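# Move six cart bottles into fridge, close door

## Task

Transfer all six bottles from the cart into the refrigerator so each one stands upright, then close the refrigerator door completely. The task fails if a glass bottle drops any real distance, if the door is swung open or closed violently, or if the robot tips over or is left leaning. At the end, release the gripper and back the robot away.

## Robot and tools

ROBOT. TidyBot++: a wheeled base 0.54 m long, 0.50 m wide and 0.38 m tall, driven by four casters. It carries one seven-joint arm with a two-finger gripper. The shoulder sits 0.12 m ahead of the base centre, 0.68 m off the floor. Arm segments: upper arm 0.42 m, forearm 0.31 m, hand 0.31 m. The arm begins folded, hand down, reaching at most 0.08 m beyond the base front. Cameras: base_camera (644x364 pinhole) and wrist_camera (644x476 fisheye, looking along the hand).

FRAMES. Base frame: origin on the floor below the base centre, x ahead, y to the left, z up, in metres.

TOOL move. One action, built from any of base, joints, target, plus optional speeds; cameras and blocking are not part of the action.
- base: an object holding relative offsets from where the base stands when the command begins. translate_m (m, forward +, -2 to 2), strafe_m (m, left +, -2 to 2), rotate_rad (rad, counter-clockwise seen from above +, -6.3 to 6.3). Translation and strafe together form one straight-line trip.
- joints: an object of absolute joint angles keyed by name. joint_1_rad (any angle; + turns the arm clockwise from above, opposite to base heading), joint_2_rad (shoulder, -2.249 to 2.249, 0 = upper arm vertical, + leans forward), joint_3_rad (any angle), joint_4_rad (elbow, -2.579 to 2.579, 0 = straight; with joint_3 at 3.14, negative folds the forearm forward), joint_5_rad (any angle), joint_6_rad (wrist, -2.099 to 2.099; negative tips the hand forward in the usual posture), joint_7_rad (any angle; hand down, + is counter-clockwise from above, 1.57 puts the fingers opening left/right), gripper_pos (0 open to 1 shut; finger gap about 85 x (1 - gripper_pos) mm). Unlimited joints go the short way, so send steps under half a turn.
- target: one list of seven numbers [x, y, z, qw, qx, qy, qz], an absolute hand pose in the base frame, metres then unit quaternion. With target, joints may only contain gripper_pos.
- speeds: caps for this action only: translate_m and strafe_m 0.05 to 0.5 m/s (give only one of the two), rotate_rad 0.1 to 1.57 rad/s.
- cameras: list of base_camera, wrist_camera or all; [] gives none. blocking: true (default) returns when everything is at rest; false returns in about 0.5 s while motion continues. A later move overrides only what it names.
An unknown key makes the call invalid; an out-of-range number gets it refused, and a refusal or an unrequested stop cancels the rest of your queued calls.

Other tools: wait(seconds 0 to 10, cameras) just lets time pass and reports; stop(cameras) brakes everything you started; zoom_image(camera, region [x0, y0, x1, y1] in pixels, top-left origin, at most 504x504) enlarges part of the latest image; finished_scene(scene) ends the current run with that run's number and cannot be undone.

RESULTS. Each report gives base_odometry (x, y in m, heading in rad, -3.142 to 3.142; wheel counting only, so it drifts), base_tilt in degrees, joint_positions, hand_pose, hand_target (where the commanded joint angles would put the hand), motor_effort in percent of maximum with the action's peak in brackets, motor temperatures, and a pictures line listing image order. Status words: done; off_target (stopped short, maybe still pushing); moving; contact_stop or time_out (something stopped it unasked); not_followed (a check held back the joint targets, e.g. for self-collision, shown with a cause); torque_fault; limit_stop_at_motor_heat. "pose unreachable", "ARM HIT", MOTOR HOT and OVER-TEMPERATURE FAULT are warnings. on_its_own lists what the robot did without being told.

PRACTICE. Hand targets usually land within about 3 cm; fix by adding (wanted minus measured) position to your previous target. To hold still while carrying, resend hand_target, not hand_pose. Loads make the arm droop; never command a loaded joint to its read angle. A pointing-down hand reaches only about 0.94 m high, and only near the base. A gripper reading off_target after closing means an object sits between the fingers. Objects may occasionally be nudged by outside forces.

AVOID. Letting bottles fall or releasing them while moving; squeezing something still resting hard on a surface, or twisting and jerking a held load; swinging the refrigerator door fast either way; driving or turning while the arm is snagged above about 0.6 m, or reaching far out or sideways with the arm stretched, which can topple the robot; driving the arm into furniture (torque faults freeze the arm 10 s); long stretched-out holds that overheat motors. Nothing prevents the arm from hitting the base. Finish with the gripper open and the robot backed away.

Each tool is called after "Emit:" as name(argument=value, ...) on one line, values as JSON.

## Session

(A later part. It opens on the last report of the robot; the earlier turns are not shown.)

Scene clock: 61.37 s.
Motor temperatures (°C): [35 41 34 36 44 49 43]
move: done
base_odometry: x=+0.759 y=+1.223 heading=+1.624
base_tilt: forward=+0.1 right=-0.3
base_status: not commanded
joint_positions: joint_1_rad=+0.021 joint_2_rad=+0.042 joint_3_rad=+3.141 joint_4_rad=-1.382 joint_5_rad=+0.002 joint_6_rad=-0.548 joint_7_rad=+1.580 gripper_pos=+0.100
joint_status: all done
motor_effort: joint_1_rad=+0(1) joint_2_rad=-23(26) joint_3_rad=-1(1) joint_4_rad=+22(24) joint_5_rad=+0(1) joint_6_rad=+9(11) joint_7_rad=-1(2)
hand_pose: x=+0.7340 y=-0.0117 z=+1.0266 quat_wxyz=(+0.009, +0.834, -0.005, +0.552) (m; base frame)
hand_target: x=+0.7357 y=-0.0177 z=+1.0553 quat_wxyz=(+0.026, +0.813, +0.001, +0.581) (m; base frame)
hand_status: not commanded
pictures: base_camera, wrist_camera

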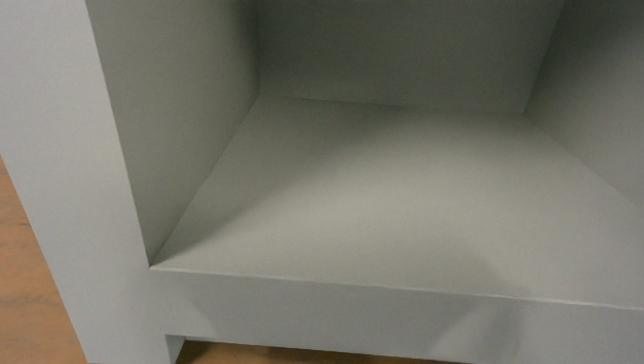

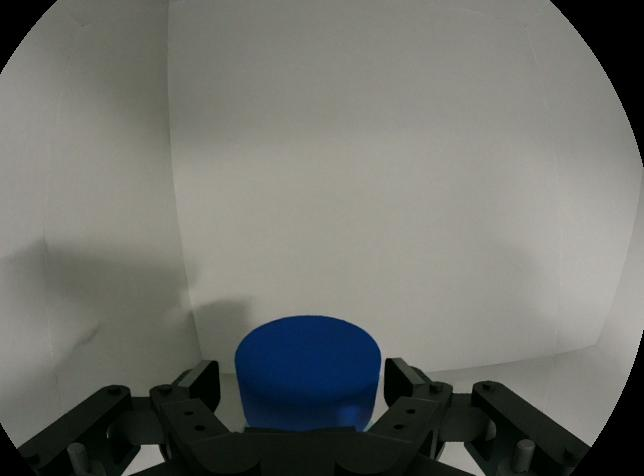

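Emit:
move(base={"translate_m": -0.62}, cameras=["wrist_camera"])

Emit:
move(base={"rotate_rad": -2.409}, joints={"joint_1_rad": 0, "joint_2_rad": 0.03, "joint_4_rad": -1.545, "joint_6_rad": -0.34})

Scene clock: 66.47 s.
Motor temperatures (°C): [35 41 34 36 44 49 43]
move: done
base_odometry: x=+0.792 y=+0.604 heading=+1.624
base_tilt: forward=+0.0 right=-0.3
base_status: done
joint_positions: joint_1_rad=+0.021 joint_2_rad=+0.030 joint_3_rad=+3.141 joint_4_rad=-1.382 joint_5_rad=+0.002 joint_6_rad=-0.548 joint_7_rad=+1.580 gripper_pos=+0.100
joint_status: not commanded
motor_effort: joint_1_rad=+0(1) joint_2_rad=-23(29) joint_3_rad=-1(1) joint_4_rad=+22(23) joint_5_rad=+0(1) joint_6_rad=+9(10) joint_7_rad=-1(2)
hand_pose: x=+0.7301 y=-0.0116 z=+1.0336 quat_wxyz=(+0.009, +0.831, -0.004, +0.557) (m; base frame)
hand_target: x=+0.7357 y=-0.0177 z=+1.0553 quat_wxyz=(+0.026, +0.813, +0.001, +0.581) (m; base frame)
hand_status: not commanded
pictures: wrist_camera

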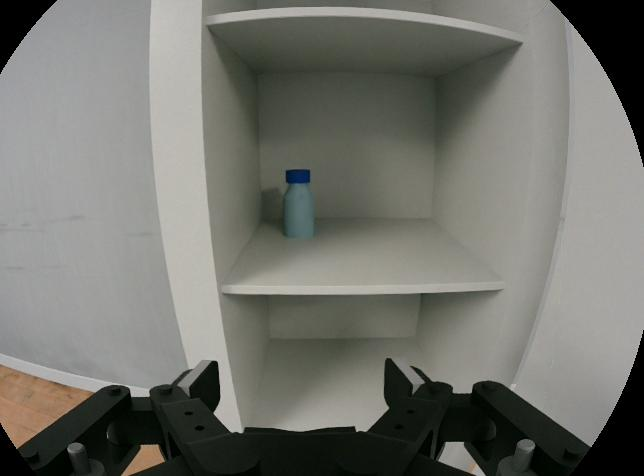

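Scene clock: 69.50 s.
Motor temperatures (°C): [35 41 34 36 44 49 43]
move: done
base_odometry: x=+0.792 y=+0.604 heading=-0.784
base_tilt: forward=+0.0 right=-0.3
base_status: done
joint_positions: joint_1_rad=+0.018 joint_2_rad=+0.025 joint_3_rad=+3.150 joint_4_rad=-1.550 joint_5_rad=+0.028 joint_6_rad=-0.334 joint_7_rad=+1.580 gripper_pos=+0.100
joint_status: all done
motor_effort: joint_1_rad=-1(35) joint_2_rad=-23(39) joint_3_rad=-1(40) joint_4_rad=+22(36) joint_5_rad=+0(16) joint_6_rad=+9(28) joint_7_rad=-1(2)
hand_pose: x=+0.7375 y=-0.0182 z=+0.9974 quat_wxyz=(+0.022, +0.816, +0.001, +0.577) (m; base frame)
hand_target: x=+0.7390 y=-0.0033 z=+0.9961 quat_wxyz=(+0.018, +0.818, +0.013, +0.575) (m; base frame)
hand_status: not commanded
pictures: base_camera, wrist_camera

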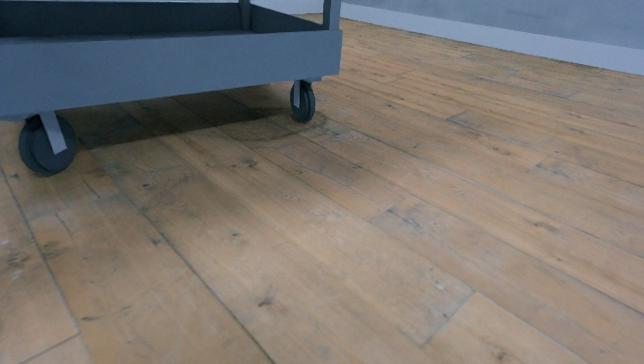

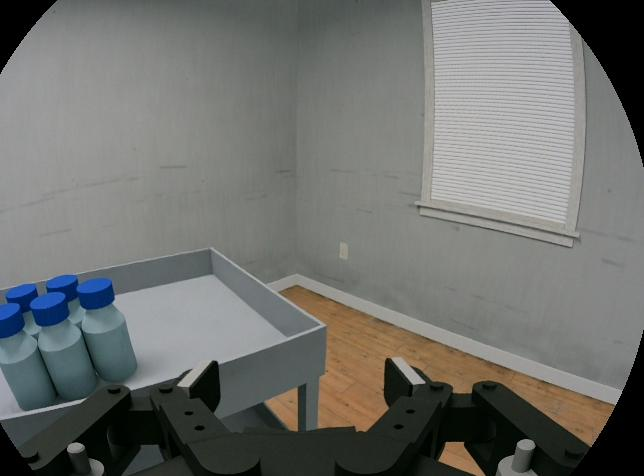

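Emit:
move(base={"translate_m": 0.02, "strafe_m": 0.411}, joints={"joint_1_rad": 0, "joint_2_rad": 0.035, "joint_4_rad": -1.57, "joint_5_rad": 0, "joint_6_rad": -0.467, "gripper_pos": 0.15})

Scene clock: 71.97 s.
Motor temperatures (°C): [35 41 34 36 44 49 43]
move: done
base_odometry: x=+1.096 y=+0.881 heading=-0.785
base_tilt: forward=+0.1 right=-0.3
base_status: done
joint_positions: joint_1_rad=+0.008 joint_2_rad=+0.026 joint_3_rad=+3.139 joint_4_rad=-1.560 joint_5_rad=+0.022 joint_6_rad=-0.430 joint_7_rad=+1.580 gripper_pos=+0.150
joint_status: all done
motor_effort: joint_1_rad=-1(4) joint_2_rad=-22(24) joint_3_rad=+0(5) joint_4_rad=+22(24) joint_5_rad=+0(1) joint_6_rad=+9(10) joint_7_rad=-1(2)
hand_pose: x=+0.7249 y=-0.0045 z=+0.9636 quat_wxyz=(+0.013, +0.846, +0.008, +0.533) (m; base frame)
hand_target: x=+0.7209 y=+0.0013 z=+0.9420 quat_wxyz=(+0.000, +0.860, +0.000, +0.510) (m; base frame)
hand_status: not commanded
pictures: base_camera, wrist_camera

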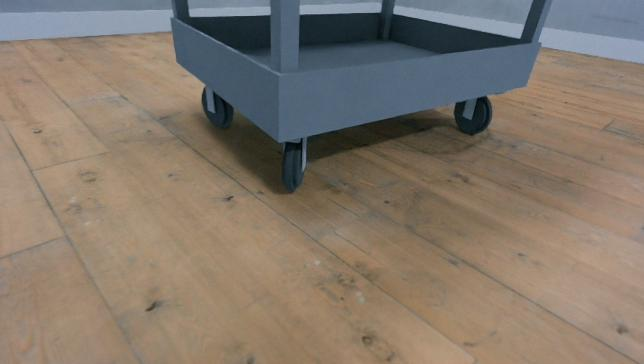

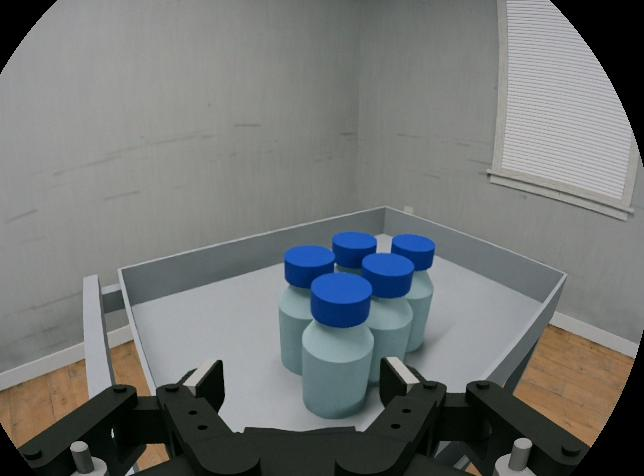

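Emit:
move(base={"translate_m": 0.08, "strafe_m": -0.034}, joints={"joint_1_rad": 0, "joint_2_rad": 0.054, "joint_4_rad": -1.745, "joint_5_rad": 0, "joint_6_rad": -0.135}, cameras=["wrist_camera"])

Scene clock: 74.13 s.
Motor temperatures (°C): [35 41 34 36 44 49 43]
move: done
base_odometry: x=+1.129 y=+0.800 heading=-0.784
base_tilt: forward=+0.1 right=-0.3
base_status: done
joint_positions: joint_1_rad=+0.008 joint_2_rad=+0.048 joint_3_rad=+3.139 joint_4_rad=-1.725 joint_5_rad=+0.022 joint_6_rad=-0.212 joint_7_rad=+1.580 gripper_pos=+0.150
joint_status: all done
motor_effort: joint_1_rad=+0(2) joint_2_rad=-23(27) joint_3_rad=-1(2) joint_4_rad=+22(23) joint_5_rad=+0(1) joint_6_rad=+9(11) joint_7_rad=-1(2)
hand_pose: x=+0.7321 y=-0.0033 z=+0.9134 quat_wxyz=(+0.012, +0.837, +0.009, +0.546) (m; base frame)
hand_target: x=+0.7389 y=+0.0014 z=+0.9202 quat_wxyz=(+0.000, +0.823, +0.000, +0.568) (m; base frame)
hand_status: not commanded
pictures: wrist_camera

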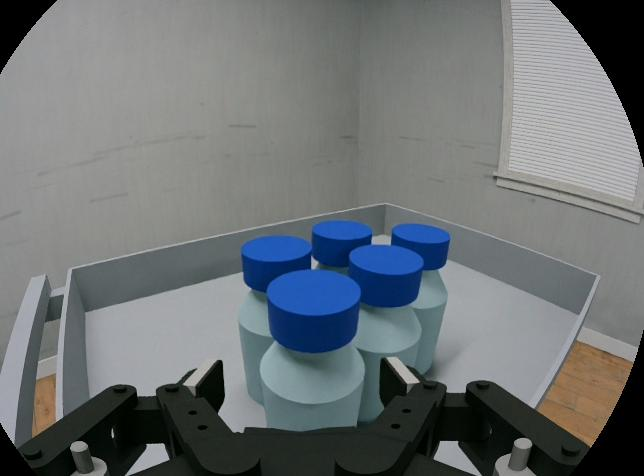

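Emit:
move(joints={"joint_4_rad": -1.777}, cameras=[])

Emit:
move(base={"translate_m": 0.078, "strafe_m": -0.005}, speeds={"translate_m": 0.15}, cameras=["wrist_camera"])

Scene clock: 75.40 s.
Motor temperatures (°C): [35 41 34 36 44 49 43]
move: done
base_odometry: x=+1.129 y=+0.800 heading=-0.784
base_tilt: forward=+0.1 right=-0.3
base_status: not commanded
joint_positions: joint_1_rad=+0.008 joint_2_rad=+0.048 joint_3_rad=+3.139 joint_4_rad=-1.759 joint_5_rad=+0.022 joint_6_rad=-0.207 joint_7_rad=+1.580 gripper_pos=+0.150
joint_status: all done
motor_effort: joint_1_rad=+0(1) joint_2_rad=-23(24) joint_3_rad=-1(1) joint_4_rad=+22(23) joint_5_rad=+1(1) joint_6_rad=+9(10) joint_7_rad=-1(1)
hand_pose: x=+0.7259 y=-0.0032 z=+0.8946 quat_wxyz=(+0.011, +0.845, +0.009, +0.534) (m; base frame)
hand_target: x=+0.7328 y=+0.0014 z=+0.9012 quat_wxyz=(+0.000, +0.832, +0.000, +0.555) (m; base frame)
hand_status: not commanded
pictures: none
No camera images: "cameras" was empty.

Scene clock: 76.53 s.
Motor temperatures (°C): [35 41 34 36 44 49 43]
move: done
base_odometry: x=+1.181 y=+0.741 heading=-0.784
base_tilt: forward=+0.1 right=-0.3
base_status: done
joint_positions: joint_1_rad=+0.008 joint_2_rad=+0.049 joint_3_rad=+3.139 joint_4_rad=-1.760 joint_5_rad=+0.022 joint_6_rad=-0.206 joint_7_rad=+1.580 gripper_pos=+0.150
joint_status: not commanded
motor_effort: joint_1_rad=+0(3) joint_2_rad=-23(27) joint_3_rad=+0(3) joint_4_rad=+22(22) joint_5_rad=+0(1) joint_6_rad=+9(10) joint_7_rad=-1(1)
hand_pose: x=+0.7261 y=-0.0031 z=+0.8945 quat_wxyz=(+0.011, +0.845, +0.009, +0.534) (m; base frame)
hand_target: x=+0.7328 y=+0.0014 z=+0.9012 quat_wxyz=(+0.000, +0.832, +0.000, +0.555) (m; base frame)
hand_status: not commanded
pictures: wrist_camera

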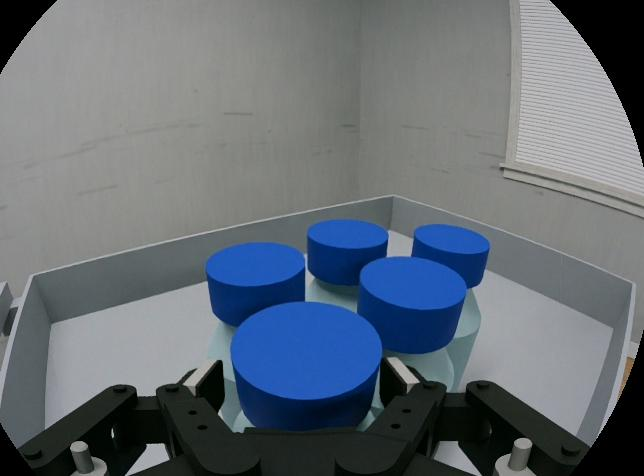

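Emit:
move(base={"translate_m": 0.008, "strafe_m": -0.002}, cameras=[])

Emit:
move(joints={"gripper_pos": 0.65}, cameras=["wrist_camera"])

Scene clock: 77.40 s.
Motor temperatures (°C): [35 41 34 36 44 49 43]
move: done
base_odometry: x=+1.185 y=+0.734 heading=-0.784
base_tilt: forward=+0.1 right=-0.3
base_status: done
joint_positions: joint_1_rad=+0.008 joint_2_rad=+0.048 joint_3_rad=+3.139 joint_4_rad=-1.760 joint_5_rad=+0.022 joint_6_rad=-0.206 joint_7_rad=+1.580 gripper_pos=+0.150
joint_status: not commanded
motor_effort: joint_1_rad=-1(2) joint_2_rad=-23(27) joint_3_rad=+0(2) joint_4_rad=+22(23) joint_5_rad=+1(1) joint_6_rad=+9(10) joint_7_rad=-1(2)
hand_pose: x=+0.7261 y=-0.0031 z=+0.8945 quat_wxyz=(+0.011, +0.845, +0.009, +0.534) (m; base frame)
hand_target: x=+0.7328 y=+0.0014 z=+0.9012 quat_wxyz=(+0.000, +0.832, +0.000, +0.555) (m; base frame)
hand_status: not commanded
pictures: none
No camera images: "cameras" was empty.

Scene clock: 78.23 s.
Motor temperatures (°C): [35 41 34 36 44 49 43]
move: off_target
base_odometry: x=+1.185 y=+0.734 heading=-0.784
base_tilt: forward=+0.1 right=-0.3
base_status: not commanded
joint_positions: joint_1_rad=+0.008 joint_2_rad=+0.048 joint_3_rad=+3.139 joint_4_rad=-1.760 joint_5_rad=+0.022 joint_6_rad=-0.205 joint_7_rad=+1.580 gripper_pos=+0.430
joint_status: gripper_pos off_target (ended at +0.430, target +0.650)
motor_effort: joint_1_rad=-1(2) joint_2_rad=-22(23) joint_3_rad=-1(2) joint_4_rad=+21(23) joint_5_rad=+1(1) joint_6_rad=+9(9) joint_7_rad=-1(1)
hand_pose: x=+0.7262 y=-0.0031 z=+0.8947 quat_wxyz=(+0.011, +0.845, +0.009, +0.535) (m; base frame)
hand_target: x=+0.7328 y=+0.0014 z=+0.9012 quat_wxyz=(+0.000, +0.832, +0.000, +0.555) (m; base frame)
hand_status: not commanded
pictures: wrist_camera

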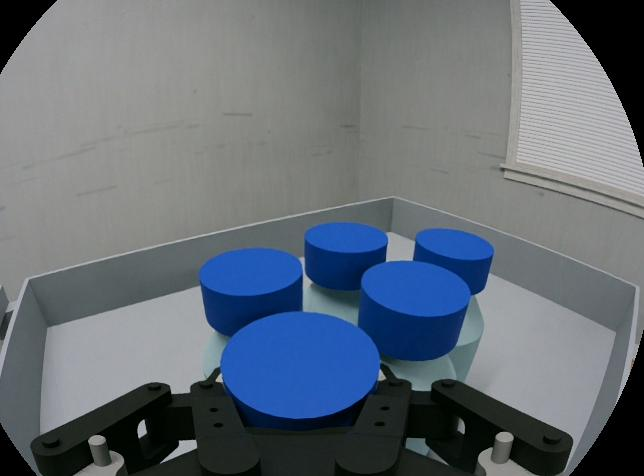

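Emit:
move(joints={"joint_2_rad": 0.048, "joint_4_rad": -1.12, "joint_6_rad": -0.83}, cameras=["wrist_camera"])

Emit:
move(base={"translate_m": -0.15}, cameras=[])

Emit:
move(base={"translate_m": -0.028, "strafe_m": -0.438}, cameras=[])

Emit:
move(base={"rotate_rad": 2.408}, cameras=["wrist_camera"])

Scene clock: 81.90 s.
Motor temperatures (°C): [35 41 34 36 44 49 43]
move: off_target
base_odometry: x=+1.185 y=+0.734 heading=-0.784
base_tilt: forward=+0.1 right=-0.3
base_status: not commanded
joint_positions: joint_1_rad=+0.008 joint_2_rad=+0.070 joint_3_rad=+3.139 joint_4_rad=-1.173 joint_5_rad=+0.022 joint_6_rad=-0.784 joint_7_rad=+1.580 gripper_pos=+0.432
joint_status: joint_4_rad off_target (ended at -1.173, target -1.120); the others done
motor_effort: joint_1_rad=-1(1) joint_2_rad=-28(33) joint_3_rad=-1(1) joint_4_rad=+27(33) joint_5_rad=+0(1) joint_6_rad=+12(17) joint_7_rad=-1(2)
hand_pose: x=+0.7255 y=-0.0065 z=+1.0657 quat_wxyz=(+0.014, +0.849, +0.004, +0.529) (m; base frame)
hand_target: x=+0.7117 y=+0.0014 z=+1.0963 quat_wxyz=(+0.000, +0.841, +0.000, +0.541) (m; base frame)
hand_status: not commanded
pictures: wrist_camera

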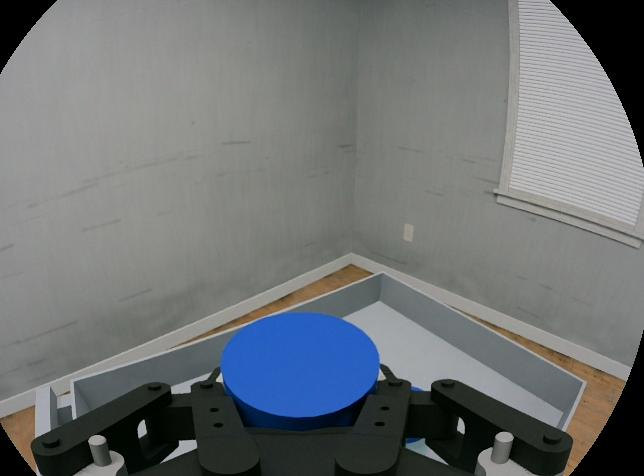

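Scene clock: 83.37 s.
Motor temperatures (°C): [35 41 34 36 44 49 43]
move: done
base_odometry: x=+1.079 y=+0.840 heading=-0.784
base_tilt: forward=+0.0 right=-0.3
base_status: done
joint_positions: joint_1_rad=+0.007 joint_2_rad=+0.062 joint_3_rad=+3.139 joint_4_rad=-1.166 joint_5_rad=+0.022 joint_6_rad=-0.795 joint_7_rad=+1.580 gripper_pos=+0.432
joint_status: not commanded
motor_effort: joint_1_rad=+0(2) joint_2_rad=-28(34) joint_3_rad=-1(2) joint_4_rad=+26(28) joint_5_rad=+0(2) joint_6_rad=+12(14) joint_7_rad=-1(2)
hand_pose: x=+0.7213 y=-0.0067 z=+1.0715 quat_wxyz=(+0.014, +0.848, +0.004, +0.531) (m; base frame)
hand_target: x=+0.7117 y=+0.0014 z=+1.0963 quat_wxyz=(+0.000, +0.841, +0.000, +0.541) (m; base frame)
hand_status: not commanded
pictures: none
No camera images: "cameras" was empty.

Scene clock: 85.37 s.
Motor temperatures (°C): [35 41 34 36 44 49 43]
move: done
base_odometry: x=+0.749 y=+0.550 heading=-0.785
base_tilt: forward=+0.1 right=-0.3
base_status: done
joint_positions: joint_1_rad=+0.007 joint_2_rad=+0.062 joint_3_rad=+3.147 joint_4_rad=-1.166 joint_5_rad=+0.022 joint_6_rad=-0.795 joint_7_rad=+1.580 gripper_pos=+0.432
joint_status: not commanded
motor_effort: joint_1_rad=-1(4) joint_2_rad=-28(29) joint_3_rad=+0(4) joint_4_rad=+27(27) joint_5_rad=+0(2) joint_6_rad=+13(14) joint_7_rad=-1(2)
hand_pose: x=+0.7213 y=-0.0109 z=+1.0715 quat_wxyz=(+0.017, +0.848, +0.001, +0.530) (m; base frame)
hand_target: x=+0.7117 y=+0.0014 z=+1.0963 quat_wxyz=(+0.000, +0.841, +0.000, +0.541) (m; base frame)
hand_status: not commanded
pictures: none
No camera images: "cameras" was empty.

Scene clock: 88.37 s.
Motor temperatures (°C): [35 41 34 36 44 49 43]
move: done
base_odometry: x=+0.749 y=+0.550 heading=+1.622
base_tilt: forward=+0.1 right=-0.3
base_status: done
joint_positions: joint_1_rad=+0.003 joint_2_rad=+0.072 joint_3_rad=+3.139 joint_4_rad=-1.166 joint_5_rad=+0.022 joint_6_rad=-0.795 joint_7_rad=+1.580 gripper_pos=+0.432
joint_status: not commanded
motor_effort: joint_1_rad=+0(4) joint_2_rad=-29(33) joint_3_rad=-1(4) joint_4_rad=+26(28) joint_5_rad=+0(2) joint_6_rad=+13(13) joint_7_rad=-1(2)
hand_pose: x=+0.7250 y=-0.0034 z=+1.0656 quat_wxyz=(+0.013, +0.850, +0.006, +0.526) (m; base frame)
hand_target: x=+0.7117 y=+0.0014 z=+1.0963 quat_wxyz=(+0.000, +0.841, +0.000, +0.541) (m; base frame)
hand_status: not commanded
pictures: wrist_camera

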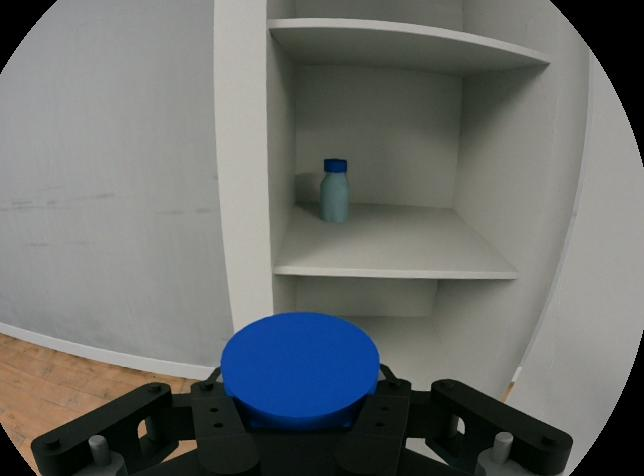

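Emit:
move(base={"translate_m": 0.222, "strafe_m": -0.173}, cameras=["wrist_camera"])

Scene clock: 90.57 s.
Motor temperatures (°C): [35 41 34 36 44 49 43]
move: done
base_odometry: x=+0.911 y=+0.780 heading=+1.623
base_tilt: forward=+0.1 right=-0.3
base_status: done
joint_positions: joint_1_rad=+0.003 joint_2_rad=+0.075 joint_3_rad=+3.143 joint_4_rad=-1.165 joint_5_rad=+0.022 joint_6_rad=-0.796 joint_7_rad=+1.580 gripper_pos=+0.432
joint_status: not commanded
motor_effort: joint_1_rad=-1(4) joint_2_rad=-29(33) joint_3_rad=-1(3) joint_4_rad=+27(28) joint_5_rad=+0(2) joint_6_rad=+13(14) joint_7_rad=-1(2)
hand_pose: x=+0.7261 y=-0.0059 z=+1.0637 quat_wxyz=(+0.014, +0.851, +0.005, +0.525) (m; base frame)
hand_target: x=+0.7117 y=+0.0014 z=+1.0963 quat_wxyz=(+0.000, +0.841, +0.000, +0.541) (m; base frame)
hand_status: not commanded
pictures: wrist_camera

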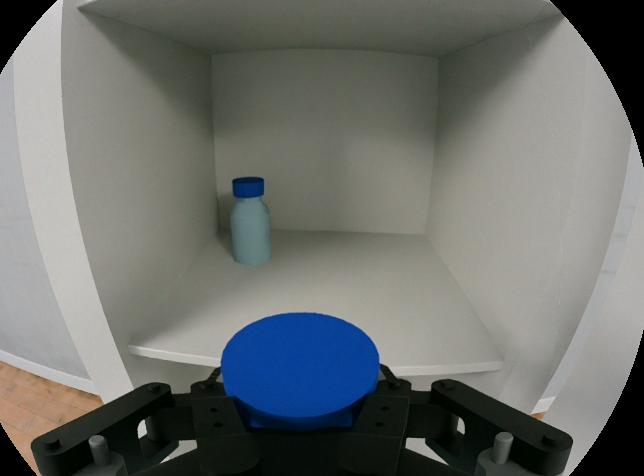

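Emit:
move(base={"translate_m": 0.445, "strafe_m": -0.005}, speeds={"translate_m": 0.25}, cameras=["wrist_camera"])

Scene clock: 93.53 s.
Motor temperatures (°C): [35 41 34 36 44 49 43]
move: done
base_odometry: x=+0.893 y=+1.225 heading=+1.623
base_tilt: forward=+0.1 right=-0.3
base_status: done
joint_positions: joint_1_rad=+0.003 joint_2_rad=+0.072 joint_3_rad=+3.143 joint_4_rad=-1.165 joint_5_rad=+0.022 joint_6_rad=-0.796 joint_7_rad=+1.580 gripper_pos=+0.432
joint_status: not commanded
motor_effort: joint_1_rad=+0(2) joint_2_rad=-29(32) joint_3_rad=-1(2) joint_4_rad=+26(28) joint_5_rad=+0(2) joint_6_rad=+12(14) joint_7_rad=-1(2)
hand_pose: x=+0.7249 y=-0.0057 z=+1.0656 quat_wxyz=(+0.014, +0.850, +0.005, +0.526) (m; base frame)
hand_target: x=+0.7117 y=+0.0014 z=+1.0963 quat_wxyz=(+0.000, +0.841, +0.000, +0.541) (m; base frame)
hand_status: not commanded
pictures: wrist_camera

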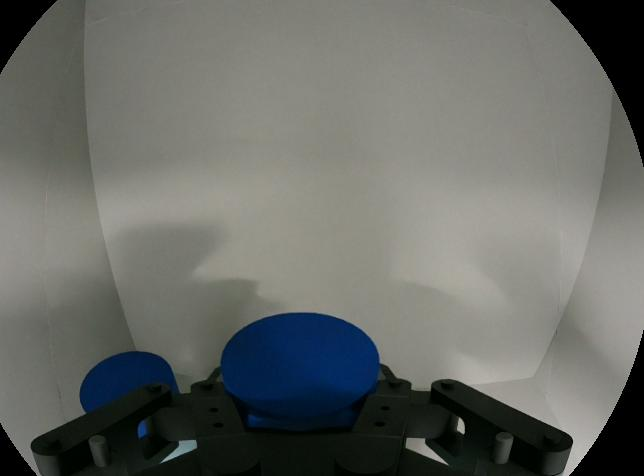

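Emit:
move(base={"translate_m": 0.02, "strafe_m": -0.005}, joints={"joint_2_rad": 0.03, "joint_4_rad": -1.31, "joint_6_rad": -0.54}, cameras=[])

Emit:
move(joints={"joint_4_rad": -1.335}, cameras=["wrist_camera"])

Scene clock: 95.33 s.
Motor temperatures (°C): [35 41 34 36 44 49 43]
move: off_target
base_odometry: x=+0.897 y=+1.246 heading=+1.623
base_tilt: forward=+0.1 right=-0.3
base_status: done
joint_positions: joint_1_rad=+0.003 joint_2_rad=+0.065 joint_3_rad=+3.143 joint_4_rad=-1.321 joint_5_rad=+0.022 joint_6_rad=-0.644 joint_7_rad=+1.580 gripper_pos=+0.432
joint_status: joint_6_rad off_target (ended at -0.644, target -0.540); the others done
motor_effort: joint_1_rad=-1(2) joint_2_rad=-29(31) joint_3_rad=-1(2) joint_4_rad=+27(29) joint_5_rad=+0(1) joint_6_rad=+12(14) joint_7_rad=-1(1)
hand_pose: x=+0.7343 y=-0.0050 z=+1.0218 quat_wxyz=(+0.014, +0.849, +0.006, +0.528) (m; base frame)
hand_target: x=+0.7342 y=+0.0014 z=+1.0796 quat_wxyz=(+0.000, +0.808, +0.000, +0.590) (m; base frame)
hand_status: not commanded
pictures: none
No camera images: "cameras" was empty.

Scene clock: 95.93 s.
Motor temperatures (°C): [35 41 34 36 44 49 43]
move: done
base_odometry: x=+0.897 y=+1.246 heading=+1.623
base_tilt: forward=+0.1 right=-0.3
base_status: not commanded
joint_positions: joint_1_rad=+0.003 joint_2_rad=+0.060 joint_3_rad=+3.143 joint_4_rad=-1.333 joint_5_rad=+0.022 joint_6_rad=-0.632 joint_7_rad=+1.580 gripper_pos=+0.432
joint_status: all done
motor_effort: joint_1_rad=+0(1) joint_2_rad=-27(29) joint_3_rad=-1(1) joint_4_rad=+26(27) joint_5_rad=+0(1) joint_6_rad=+12(13) joint_7_rad=-1(1)
hand_pose: x=+0.7333 y=-0.0049 z=+1.0206 quat_wxyz=(+0.014, +0.848, +0.006, +0.529) (m; base frame)
hand_target: x=+0.7334 y=+0.0014 z=+1.0645 quat_wxyz=(+0.000, +0.815, +0.000, +0.580) (m; base frame)
hand_status: not commanded
pictures: wrist_camera

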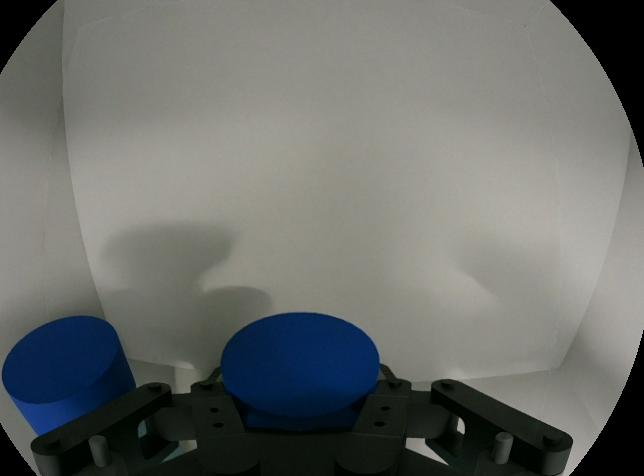

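Emit:
move(joints={"gripper_pos": 0.1}, cameras=["wrist_camera"])

Scene clock: 97.07 s.
Motor temperatures (°C): [34 41 34 36 44 49 43]
move: done
base_odometry: x=+0.897 y=+1.246 heading=+1.623
base_tilt: forward=+0.1 right=-0.3
base_status: not commanded
joint_positions: joint_1_rad=+0.003 joint_2_rad=+0.037 joint_3_rad=+3.143 joint_4_rad=-1.334 joint_5_rad=+0.022 joint_6_rad=-0.611 joint_7_rad=+1.580 gripper_pos=+0.100
joint_status: all done
motor_effort: joint_1_rad=+0(2) joint_2_rad=-23(28) joint_3_rad=-1(2) joint_4_rad=+22(26) joint_5_rad=+1(1) joint_6_rad=+9(12) joint_7_rad=-1(2)
hand_pose: x=+0.7282 y=-0.0048 z=+1.0403 quat_wxyz=(+0.014, +0.836, +0.006, +0.548) (m; base frame)
hand_target: x=+0.7334 y=+0.0014 z=+1.0645 quat_wxyz=(+0.000, +0.815, +0.000, +0.580) (m; base frame)
hand_status: not commanded
pictures: wrist_camera

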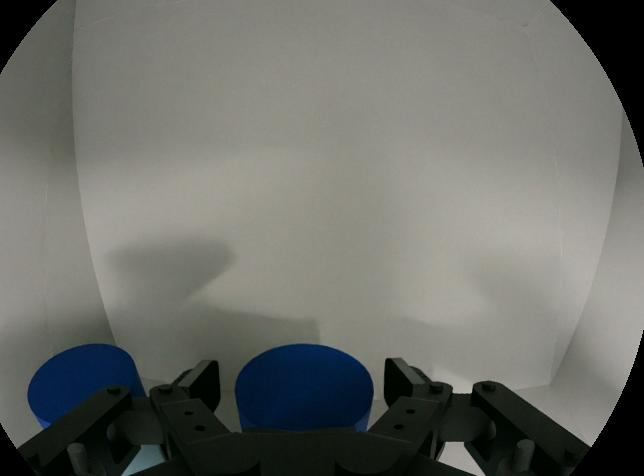

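Emit:
move(base={"translate_m": -0.764, "strafe_m": 0.017}, cameras=["wrist_camera"])

Emit:
move(base={"rotate_rad": -2.023}, joints={"joint_1_rad": 0, "joint_2_rad": 0.045, "joint_4_rad": -1.62, "joint_5_rad": 0, "joint_6_rad": -0.37, "gripper_pos": 0.15}, cameras=["wrist_camera"])

Scene clock: 100.93 s.
Motor temperatures (°C): [34 41 34 35 44 49 43]
move: done
base_odometry: x=+0.920 y=+0.482 heading=+1.624
base_tilt: forward=+0.0 right=-0.3
base_status: done
joint_positions: joint_1_rad=+0.003 joint_2_rad=+0.029 joint_3_rad=+3.142 joint_4_rad=-1.334 joint_5_rad=+0.022 joint_6_rad=-0.610 joint_7_rad=+1.580 gripper_pos=+0.100
joint_status: not commanded
motor_effort: joint_1_rad=-1(1) joint_2_rad=-22(28) joint_3_rad=+0(1) joint_4_rad=+21(23) joint_5_rad=+0(1) joint_6_rad=+9(10) joint_7_rad=-1(2)
hand_pose: x=+0.7251 y=-0.0047 z=+1.0457 quat_wxyz=(+0.014, +0.834, +0.006, +0.552) (m; base frame)
hand_target: x=+0.7334 y=+0.0014 z=+1.0645 quat_wxyz=(+0.000, +0.815, +0.000, +0.580) (m; base frame)
hand_status: not commanded
pictures: wrist_camera

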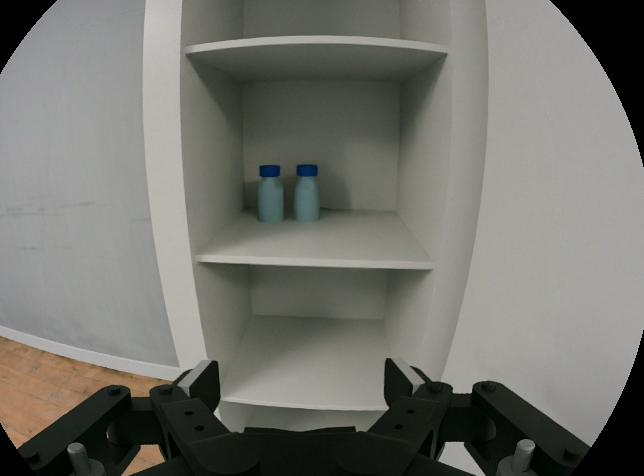

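Scene clock: 103.70 s.
Motor temperatures (°C): [34 41 34 35 44 49 43]
move: done
TORQUE WARNING: joint_3_rad reached its warning level (56.7 N m). A warning alone does not stop the arm.
base_odometry: x=+0.920 y=+0.482 heading=-0.398
base_tilt: forward=+0.1 right=-0.3
base_status: done
joint_positions: joint_1_rad=+0.011 joint_2_rad=+0.041 joint_3_rad=+3.144 joint_4_rad=-1.624 joint_5_rad=-0.015 joint_6_rad=-0.356 joint_7_rad=+1.586 gripper_pos=+0.150
joint_status: all done
motor_effort: joint_1_rad=-1(64) joint_2_rad=-23(38) joint_3_rad=+0(71) joint_4_rad=+22(37) joint_5_rad=+0(30) joint_6_rad=+9(43) joint_7_rad=-1(9)
hand_pose: x=+0.7294 y=-0.0054 z=+0.9373 quat_wxyz=(+0.002, +0.847, -0.004, +0.531) (m; base frame)
hand_target: x=+0.7292 y=+0.0014 z=+0.9332 quat_wxyz=(+0.000, +0.851, +0.000, +0.526) (m; base frame)
hand_status: not commanded
pictures: wrist_camera

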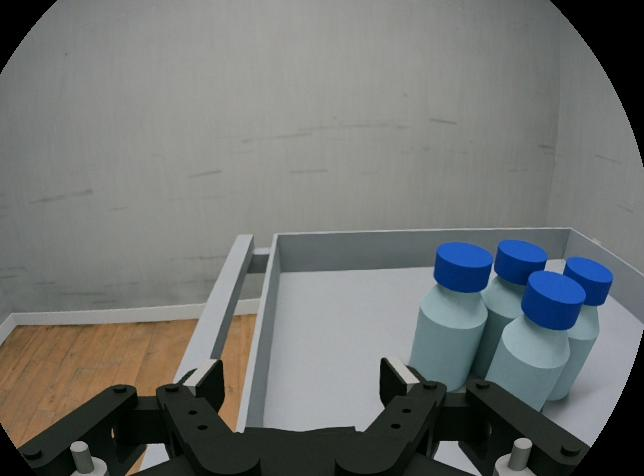

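Emit:
move(cameras=["base_camera", "wrist_camera"])

Emit:
zoom_image(camera="wrist_camera", region=[130, 200, 430, 476])

Scene clock: 105.17 s.
Motor temperatures (°C): [34 41 34 35 44 49 43]
base_odometry: x=+0.920 y=+0.482 heading=-0.398
base_tilt: forward=+0.1 right=-0.3
base_status: done
joint_positions: joint_1_rad=+0.011 joint_2_rad=+0.041 joint_3_rad=+3.144 joint_4_rad=-1.624 joint_5_rad=-0.015 joint_6_rad=-0.356 joint_7_rad=+1.586 gripper_pos=+0.150
joint_status: all done
motor_effort: joint_1_rad=+0(64) joint_2_rad=-23(38) joint_3_rad=+0(71) joint_4_rad=+22(37) joint_5_rad=+0(30) joint_6_rad=+9(43) joint_7_rad=-1(9)
hand_pose: x=+0.7294 y=-0.0054 z=+0.9373 quat_wxyz=(+0.002, +0.847, -0.004, +0.531) (m; base frame)
hand_target: x=+0.7292 y=+0.0014 z=+0.9332 quat_wxyz=(+0.000, +0.851, +0.000, +0.526) (m; base frame)
hand_status: not commanded
pictures: base_camera, wrist_camera

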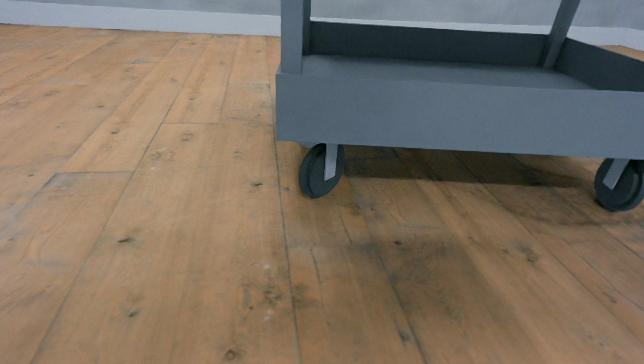

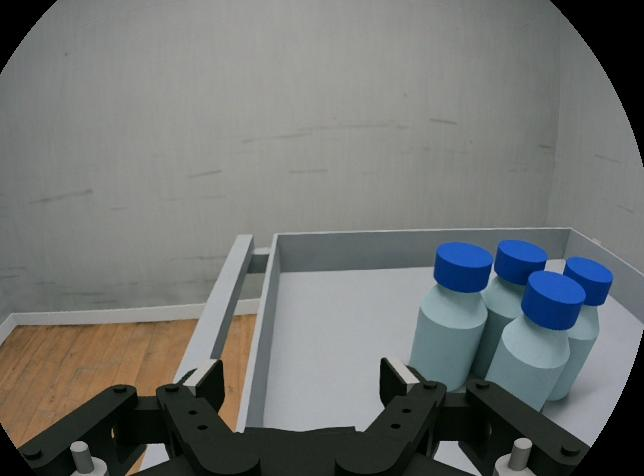

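Scaled by 1.680.

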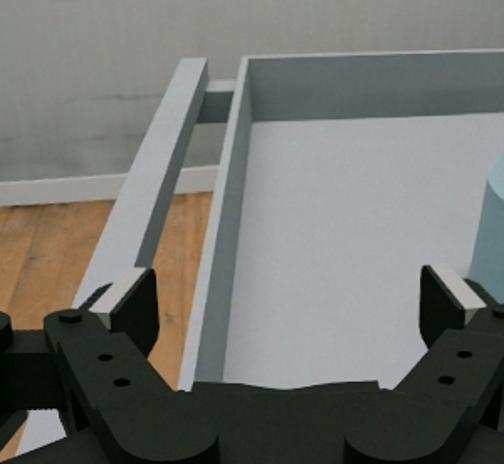

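Emit:
move()

Scene clock: 106.50 s.
Motor temperatures (°C): [34 41 34 35 44 49 43]
base_odometry: x=+0.920 y=+0.482 heading=-0.398
base_tilt: forward=+0.1 right=-0.3
base_status: done
joint_positions: joint_1_rad=+0.011 joint_2_rad=+0.041 joint_3_rad=+3.144 joint_4_rad=-1.624 joint_5_rad=-0.015 joint_6_rad=-0.356 joint_7_rad=+1.586 gripper_pos=+0.150
joint_status: all done
motor_effort: joint_1_rad=-1(64) joint_2_rad=-23(38) joint_3_rad=-1(71) joint_4_rad=+22(37) joint_5_rad=+0(30) joint_6_rad=+9(43) joint_7_rad=-1(9)
hand_pose: x=+0.7294 y=-0.0054 z=+0.9373 quat_wxyz=(+0.002, +0.847, -0.004, +0.531) (m; base frame)
hand_target: x=+0.7292 y=+0.0014 z=+0.9332 quat_wxyz=(+0.000, +0.851, +0.000, +0.526) (m; base frame)
hand_status: not commanded
pictures: base_camera, wrist_camera

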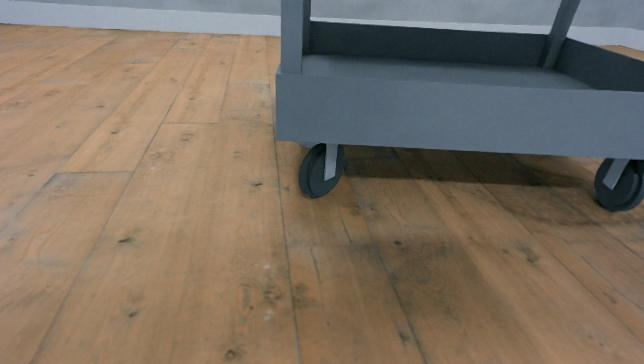

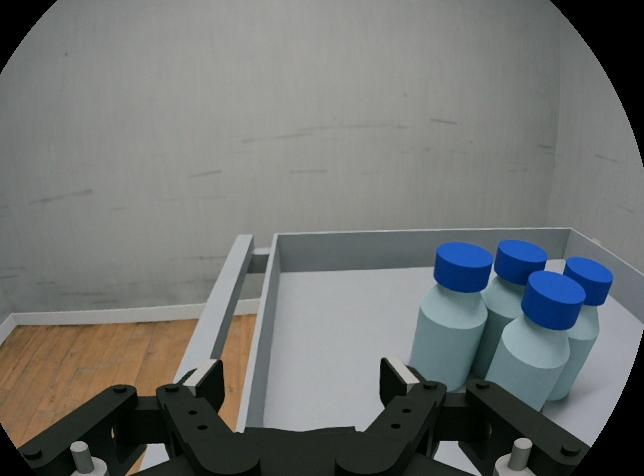

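Emit:
move(joints={"joint_1_rad":0.0,"joint_2_rad":0.035,"joint_4_rad":-1.57,"joint_5_rad":0.0,"joint_6_rad":-0.467}, cameras=[])

Emit:
move(base={"rotate_rad":-0.235}, speeds={"rotate_rad":0.4})

Scene clock: 108.47 s.
Motor temperatures (°C): [34 41 34 35 44 49 43]
move: done
base_odometry: x=+0.920 y=+0.482 heading=-0.398
base_tilt: forward=+0.1 right=-0.3
base_status: not commanded
joint_positions: joint_1_rad=+0.011 joint_2_rad=+0.040 joint_3_rad=+3.144 joint_4_rad=-1.588 joint_5_rad=-0.015 joint_6_rad=-0.414 joint_7_rad=+1.586 gripper_pos=+0.150
joint_status: all done
motor_effort: joint_1_rad=+0(1) joint_2_rad=-23(24) joint_3_rad=-1(1) joint_4_rad=+22(23) joint_5_rad=+0(2) joint_6_rad=+9(10) joint_7_rad=-1(1)
hand_pose: x=+0.7272 y=-0.0051 z=+0.9426 quat_wxyz=(+0.002, +0.853, -0.004, +0.522) (m; base frame)
hand_target: x=+0.7209 y=+0.0014 z=+0.9420 quat_wxyz=(+0.000, +0.860, +0.000, +0.510) (m; base frame)
hand_status: not commanded
pictures: none
No camera images: "cameras" was empty.

Scene clock: 109.63 s.
Motor temperatures (°C): [34 41 34 35 44 49 43]
move: done
base_odometry: x=+0.920 y=+0.482 heading=-0.632
base_tilt: forward=+0.1 right=-0.3
base_status: done
joint_positions: joint_1_rad=+0.006 joint_2_rad=+0.040 joint_3_rad=+3.144 joint_4_rad=-1.588 joint_5_rad=-0.015 joint_6_rad=-0.414 joint_7_rad=+1.586 gripper_pos=+0.150
joint_status: not commanded
motor_effort: joint_1_rad=-1(3) joint_2_rad=-23(23) joint_3_rad=+0(3) joint_4_rad=+21(23) joint_5_rad=+0(1) joint_6_rad=+9(9) joint_7_rad=-1(2)
hand_pose: x=+0.7272 y=-0.0019 z=+0.9426 quat_wxyz=(+0.000, +0.853, -0.001, +0.522) (m; base frame)
hand_target: x=+0.7209 y=+0.0014 z=+0.9420 quat_wxyz=(+0.000, +0.860, +0.000, +0.510) (m; base frame)
hand_status: not commanded
pictures: base_camera, wrist_camera

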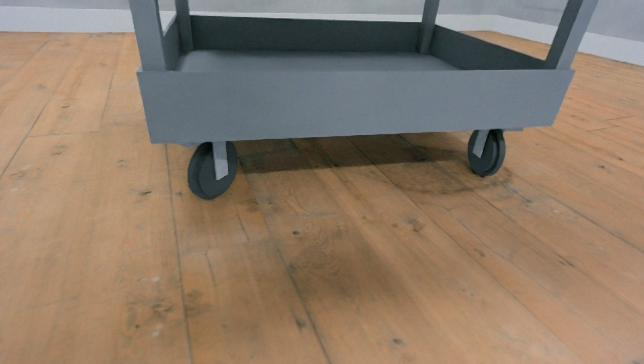

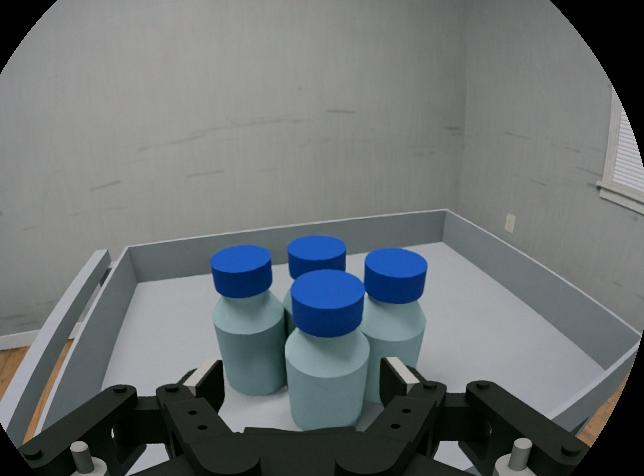

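Emit:
move(base={"rotate_rad":-0.08,"strafe_m":0.049,"translate_m":0.03}, speeds={"translate_m":0.15}, joints={"joint_2_rad":0.054,"joint_4_rad":-1.777,"joint_6_rad":-0.135,"gripper_pos":0.28}, cameras=["wrist_camera"])

Scene clock: 112.30 s.
Motor temperatures (°C): [34 41 34 35 44 49 43]
move: done
base_odometry: x=+0.973 y=+0.503 heading=-0.713
base_tilt: forward=+0.1 right=-0.3
base_status: done
joint_positions: joint_1_rad=+0.004 joint_2_rad=+0.041 joint_3_rad=+3.141 joint_4_rad=-1.757 joint_5_rad=-0.015 joint_6_rad=-0.212 joint_7_rad=+1.586 gripper_pos=+0.280
joint_status: all done
motor_effort: joint_1_rad=+0(4) joint_2_rad=-23(25) joint_3_rad=-1(4) joint_4_rad=+22(23) joint_5_rad=+1(1) joint_6_rad=+9(10) joint_7_rad=-1(2)
hand_pose: x=+0.7241 y=+0.0004 z=+0.8992 quat_wxyz=(+0.000, +0.844, +0.000, +0.536) (m; base frame)
hand_target: x=+0.7328 y=+0.0014 z=+0.9012 quat_wxyz=(+0.000, +0.832, +0.000, +0.555) (m; base frame)
hand_status: not commanded
pictures: wrist_camera

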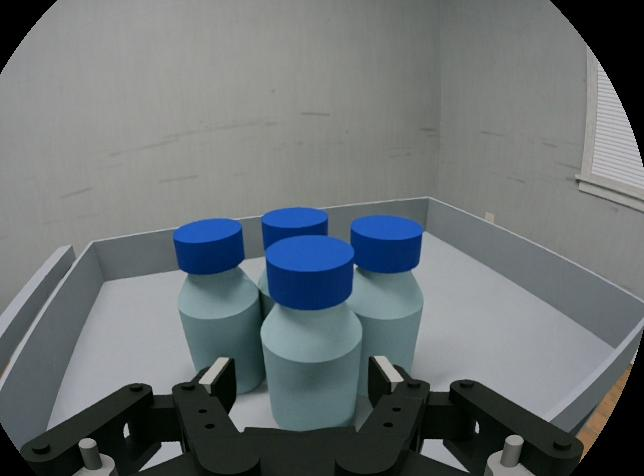

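Emit:
move(base={"translate_m":0.082,"strafe_m":-0.004}, speeds={"translate_m":0.12}, cameras=["wrist_camera"])

Scene clock: 113.97 s.
Motor temperatures (°C): [34 41 34 35 44 49 43]
move: done
base_odometry: x=+1.033 y=+0.447 heading=-0.713
base_tilt: forward=+0.1 right=-0.3
base_status: done
joint_positions: joint_1_rad=+0.004 joint_2_rad=+0.044 joint_3_rad=+3.141 joint_4_rad=-1.758 joint_5_rad=-0.015 joint_6_rad=-0.208 joint_7_rad=+1.586 gripper_pos=+0.280
joint_status: not commanded
motor_effort: joint_1_rad=-1(2) joint_2_rad=-22(25) joint_3_rad=-1(2) joint_4_rad=+21(23) joint_5_rad=-1(1) joint_6_rad=+9(9) joint_7_rad=-1(2)
hand_pose: x=+0.7252 y=+0.0003 z=+0.8979 quat_wxyz=(+0.000, +0.844, +0.000, +0.536) (m; base frame)
hand_target: x=+0.7328 y=+0.0014 z=+0.9012 quat_wxyz=(+0.000, +0.832, +0.000, +0.555) (m; base frame)
hand_status: not commanded
pictures: wrist_camera

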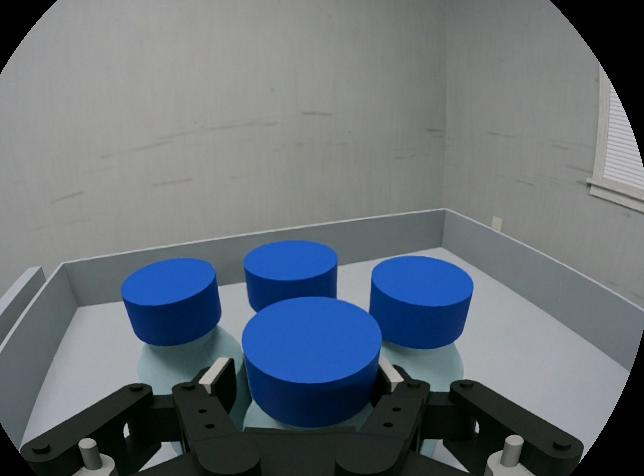

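Emit:
move(base={"translate_m":0.011,"strafe_m":-0.003}, speeds={"translate_m":0.1}, cameras=[])

Emit:
move(joints={"gripper_pos":0.65}, cameras=["wrist_camera"])

Scene clock: 115.00 s.
Motor temperatures (°C): [34 41 34 35 44 49 43]
move: done
base_odometry: x=+1.039 y=+0.438 heading=-0.712
base_tilt: forward=+0.1 right=-0.3
base_status: done
joint_positions: joint_1_rad=+0.004 joint_2_rad=+0.048 joint_3_rad=+3.141 joint_4_rad=-1.759 joint_5_rad=-0.015 joint_6_rad=-0.207 joint_7_rad=+1.586 gripper_pos=+0.280
joint_status: not commanded
motor_effort: joint_1_rad=+0(1) joint_2_rad=-23(27) joint_3_rad=-1(2) joint_4_rad=+22(23) joint_5_rad=+0(1) joint_6_rad=+10(10) joint_7_rad=-1(2)
hand_pose: x=+0.7262 y=+0.0003 z=+0.8952 quat_wxyz=(+0.000, +0.845, +0.000, +0.535) (m; base frame)
hand_target: x=+0.7328 y=+0.0014 z=+0.9012 quat_wxyz=(+0.000, +0.832, +0.000, +0.555) (m; base frame)
hand_status: not commanded
pictures: none
No camera images: "cameras" was empty.

Scene clock: 115.73 s.
Motor temperatures (°C): [34 41 33 35 44 49 43]
move: off_target
base_odometry: x=+1.039 y=+0.438 heading=-0.712
base_tilt: forward=+0.1 right=-0.3
base_status: not commanded
joint_positions: joint_1_rad=+0.004 joint_2_rad=+0.048 joint_3_rad=+3.141 joint_4_rad=-1.759 joint_5_rad=-0.015 joint_6_rad=-0.205 joint_7_rad=+1.586 gripper_pos=+0.432
joint_status: gripper_pos off_target (ended at +0.432, target +0.650)
motor_effort: joint_1_rad=-1(3) joint_2_rad=-22(23) joint_3_rad=-1(3) joint_4_rad=+22(23) joint_5_rad=+0(1) joint_6_rad=+9(10) joint_7_rad=-1(1)
hand_pose: x=+0.7263 y=+0.0000 z=+0.8956 quat_wxyz=(+0.000, +0.845, +0.000, +0.535) (m; base frame)
hand_target: x=+0.7328 y=+0.0014 z=+0.9012 quat_wxyz=(+0.000, +0.832, +0.000, +0.555) (m; base frame)
hand_status: not commanded
pictures: wrist_camera

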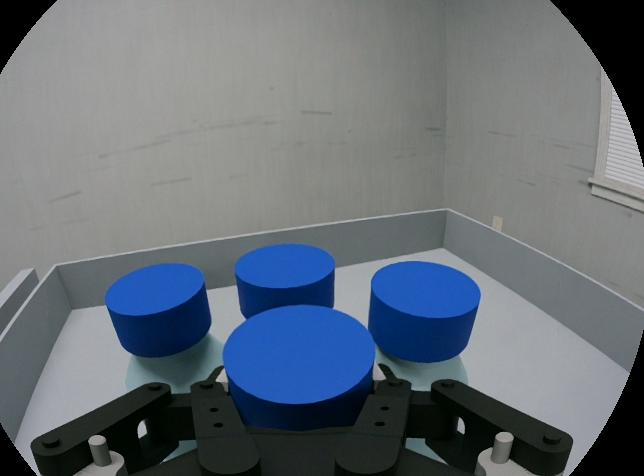

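Emit:
move(joints={"joint_2_rad":0.048,"joint_4_rad":-1.12,"joint_6_rad":-0.83}, cameras=["wrist_camera"])

Emit:
move(base={"translate_m":-0.35}, speeds={"translate_m":0.4}, cameras=["wrist_camera"])

Scene clock: 119.57 s.
Motor temperatures (°C): [34 41 33 35 44 49 43]
move: off_target
base_odometry: x=+1.039 y=+0.438 heading=-0.712
base_tilt: forward=+0.1 right=-0.3
base_status: not commanded
joint_positions: joint_1_rad=+0.004 joint_2_rad=+0.066 joint_3_rad=+3.141 joint_4_rad=-1.172 joint_5_rad=-0.015 joint_6_rad=-0.784 joint_7_rad=+1.586 gripper_pos=+0.432
joint_status: joint_4_rad off_target (ended at -1.172, target -1.120); the others done
motor_effort: joint_1_rad=-1(1) joint_2_rad=-28(31) joint_3_rad=-1(1) joint_4_rad=+26(31) joint_5_rad=+0(1) joint_6_rad=+12(15) joint_7_rad=-1(1)
hand_pose: x=+0.7240 y=+0.0023 z=+1.0687 quat_wxyz=(-0.002, +0.847, +0.003, +0.531) (m; base frame)
hand_target: x=+0.7117 y=+0.0014 z=+1.0963 quat_wxyz=(+0.000, +0.841, +0.000, +0.541) (m; base frame)
hand_status: not commanded
pictures: wrist_camera

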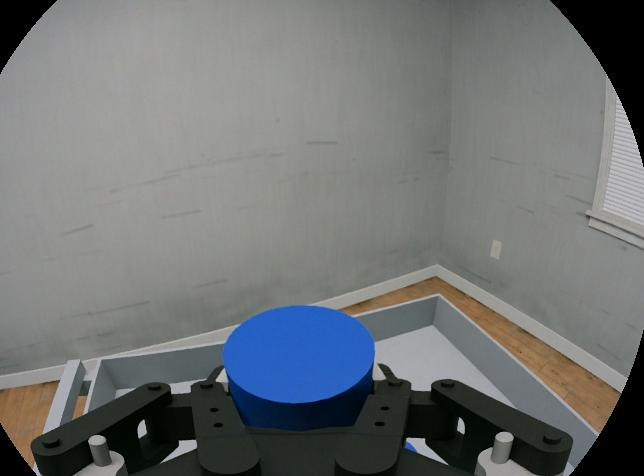

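Scene clock: 121.50 s.
Motor temperatures (°C): [34 41 33 35 44 49 43]
move: done
base_odometry: x=+0.774 y=+0.666 heading=-0.712
base_tilt: forward=+0.1 right=-0.3
base_status: done
joint_positions: joint_1_rad=+0.004 joint_2_rad=+0.066 joint_3_rad=+3.141 joint_4_rad=-1.168 joint_5_rad=-0.015 joint_6_rad=-0.792 joint_7_rad=+1.586 gripper_pos=+0.432
joint_status: not commanded
motor_effort: joint_1_rad=+0(2) joint_2_rad=-28(33) joint_3_rad=+0(2) joint_4_rad=+26(28) joint_5_rad=+0(1) joint_6_rad=+12(14) joint_7_rad=-1(2)
hand_pose: x=+0.7231 y=+0.0024 z=+1.0683 quat_wxyz=(-0.002, +0.849, +0.003, +0.529) (m; base frame)
hand_target: x=+0.7117 y=+0.0014 z=+1.0963 quat_wxyz=(+0.000, +0.841, +0.000, +0.541) (m; base frame)
hand_status: not commanded
pictures: wrist_camera

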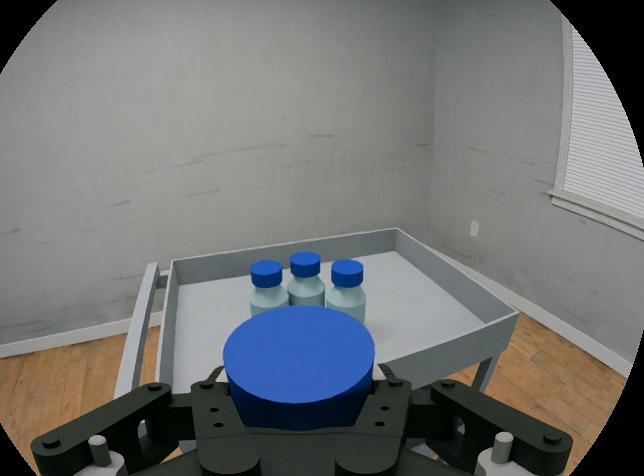

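Emit:
move(base={"rotate_rad":2.215}, speeds={"rotate_rad":1.0}, cameras=["wrist_camera"])

Scene clock: 127.50 s.
Motor temperatures (°C): [34 41 34 35 44 49 43]
move: time_out
base_odometry: x=+0.743 y=+0.663 heading=+0.989
base_tilt: forward=+0.0 right=-0.3
base_status: rotate_rad time_out (by the wheels' count: +1.701 of +2.215)
joint_positions: joint_1_rad=+0.255 joint_2_rad=+0.014 joint_3_rad=+3.426 joint_4_rad=-1.166 joint_5_rad=+0.197 joint_6_rad=-0.892 joint_7_rad=+1.586 gripper_pos=+0.442
joint_status: not commanded
motor_effort: joint_1_rad=-49(57) joint_2_rad=-13(31) joint_3_rad=-51(60) joint_4_rad=+27(32) joint_5_rad=-31(37) joint_6_rad=+21(27) joint_7_rad=-1(2)
hand_pose: x=+0.5864 y=-0.3309 z=+1.0774 quat_wxyz=(+0.234, +0.831, -0.207, +0.461) (m; base frame)
hand_target: x=+0.7117 y=+0.0014 z=+1.0963 quat_wxyz=(+0.000, +0.841, +0.000, +0.541) (m; base frame)
hand_status: not commanded
pictures: wrist_camera

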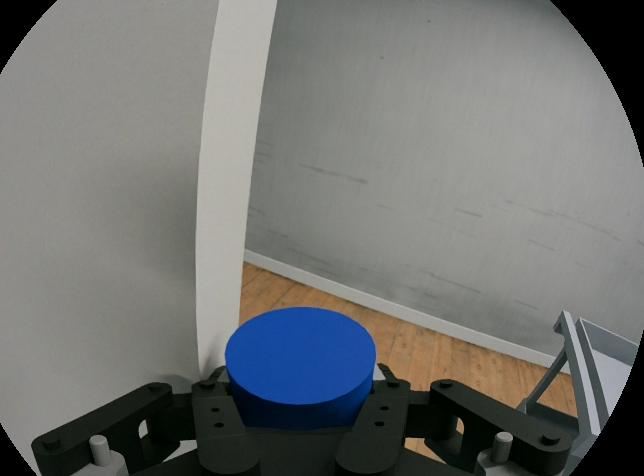

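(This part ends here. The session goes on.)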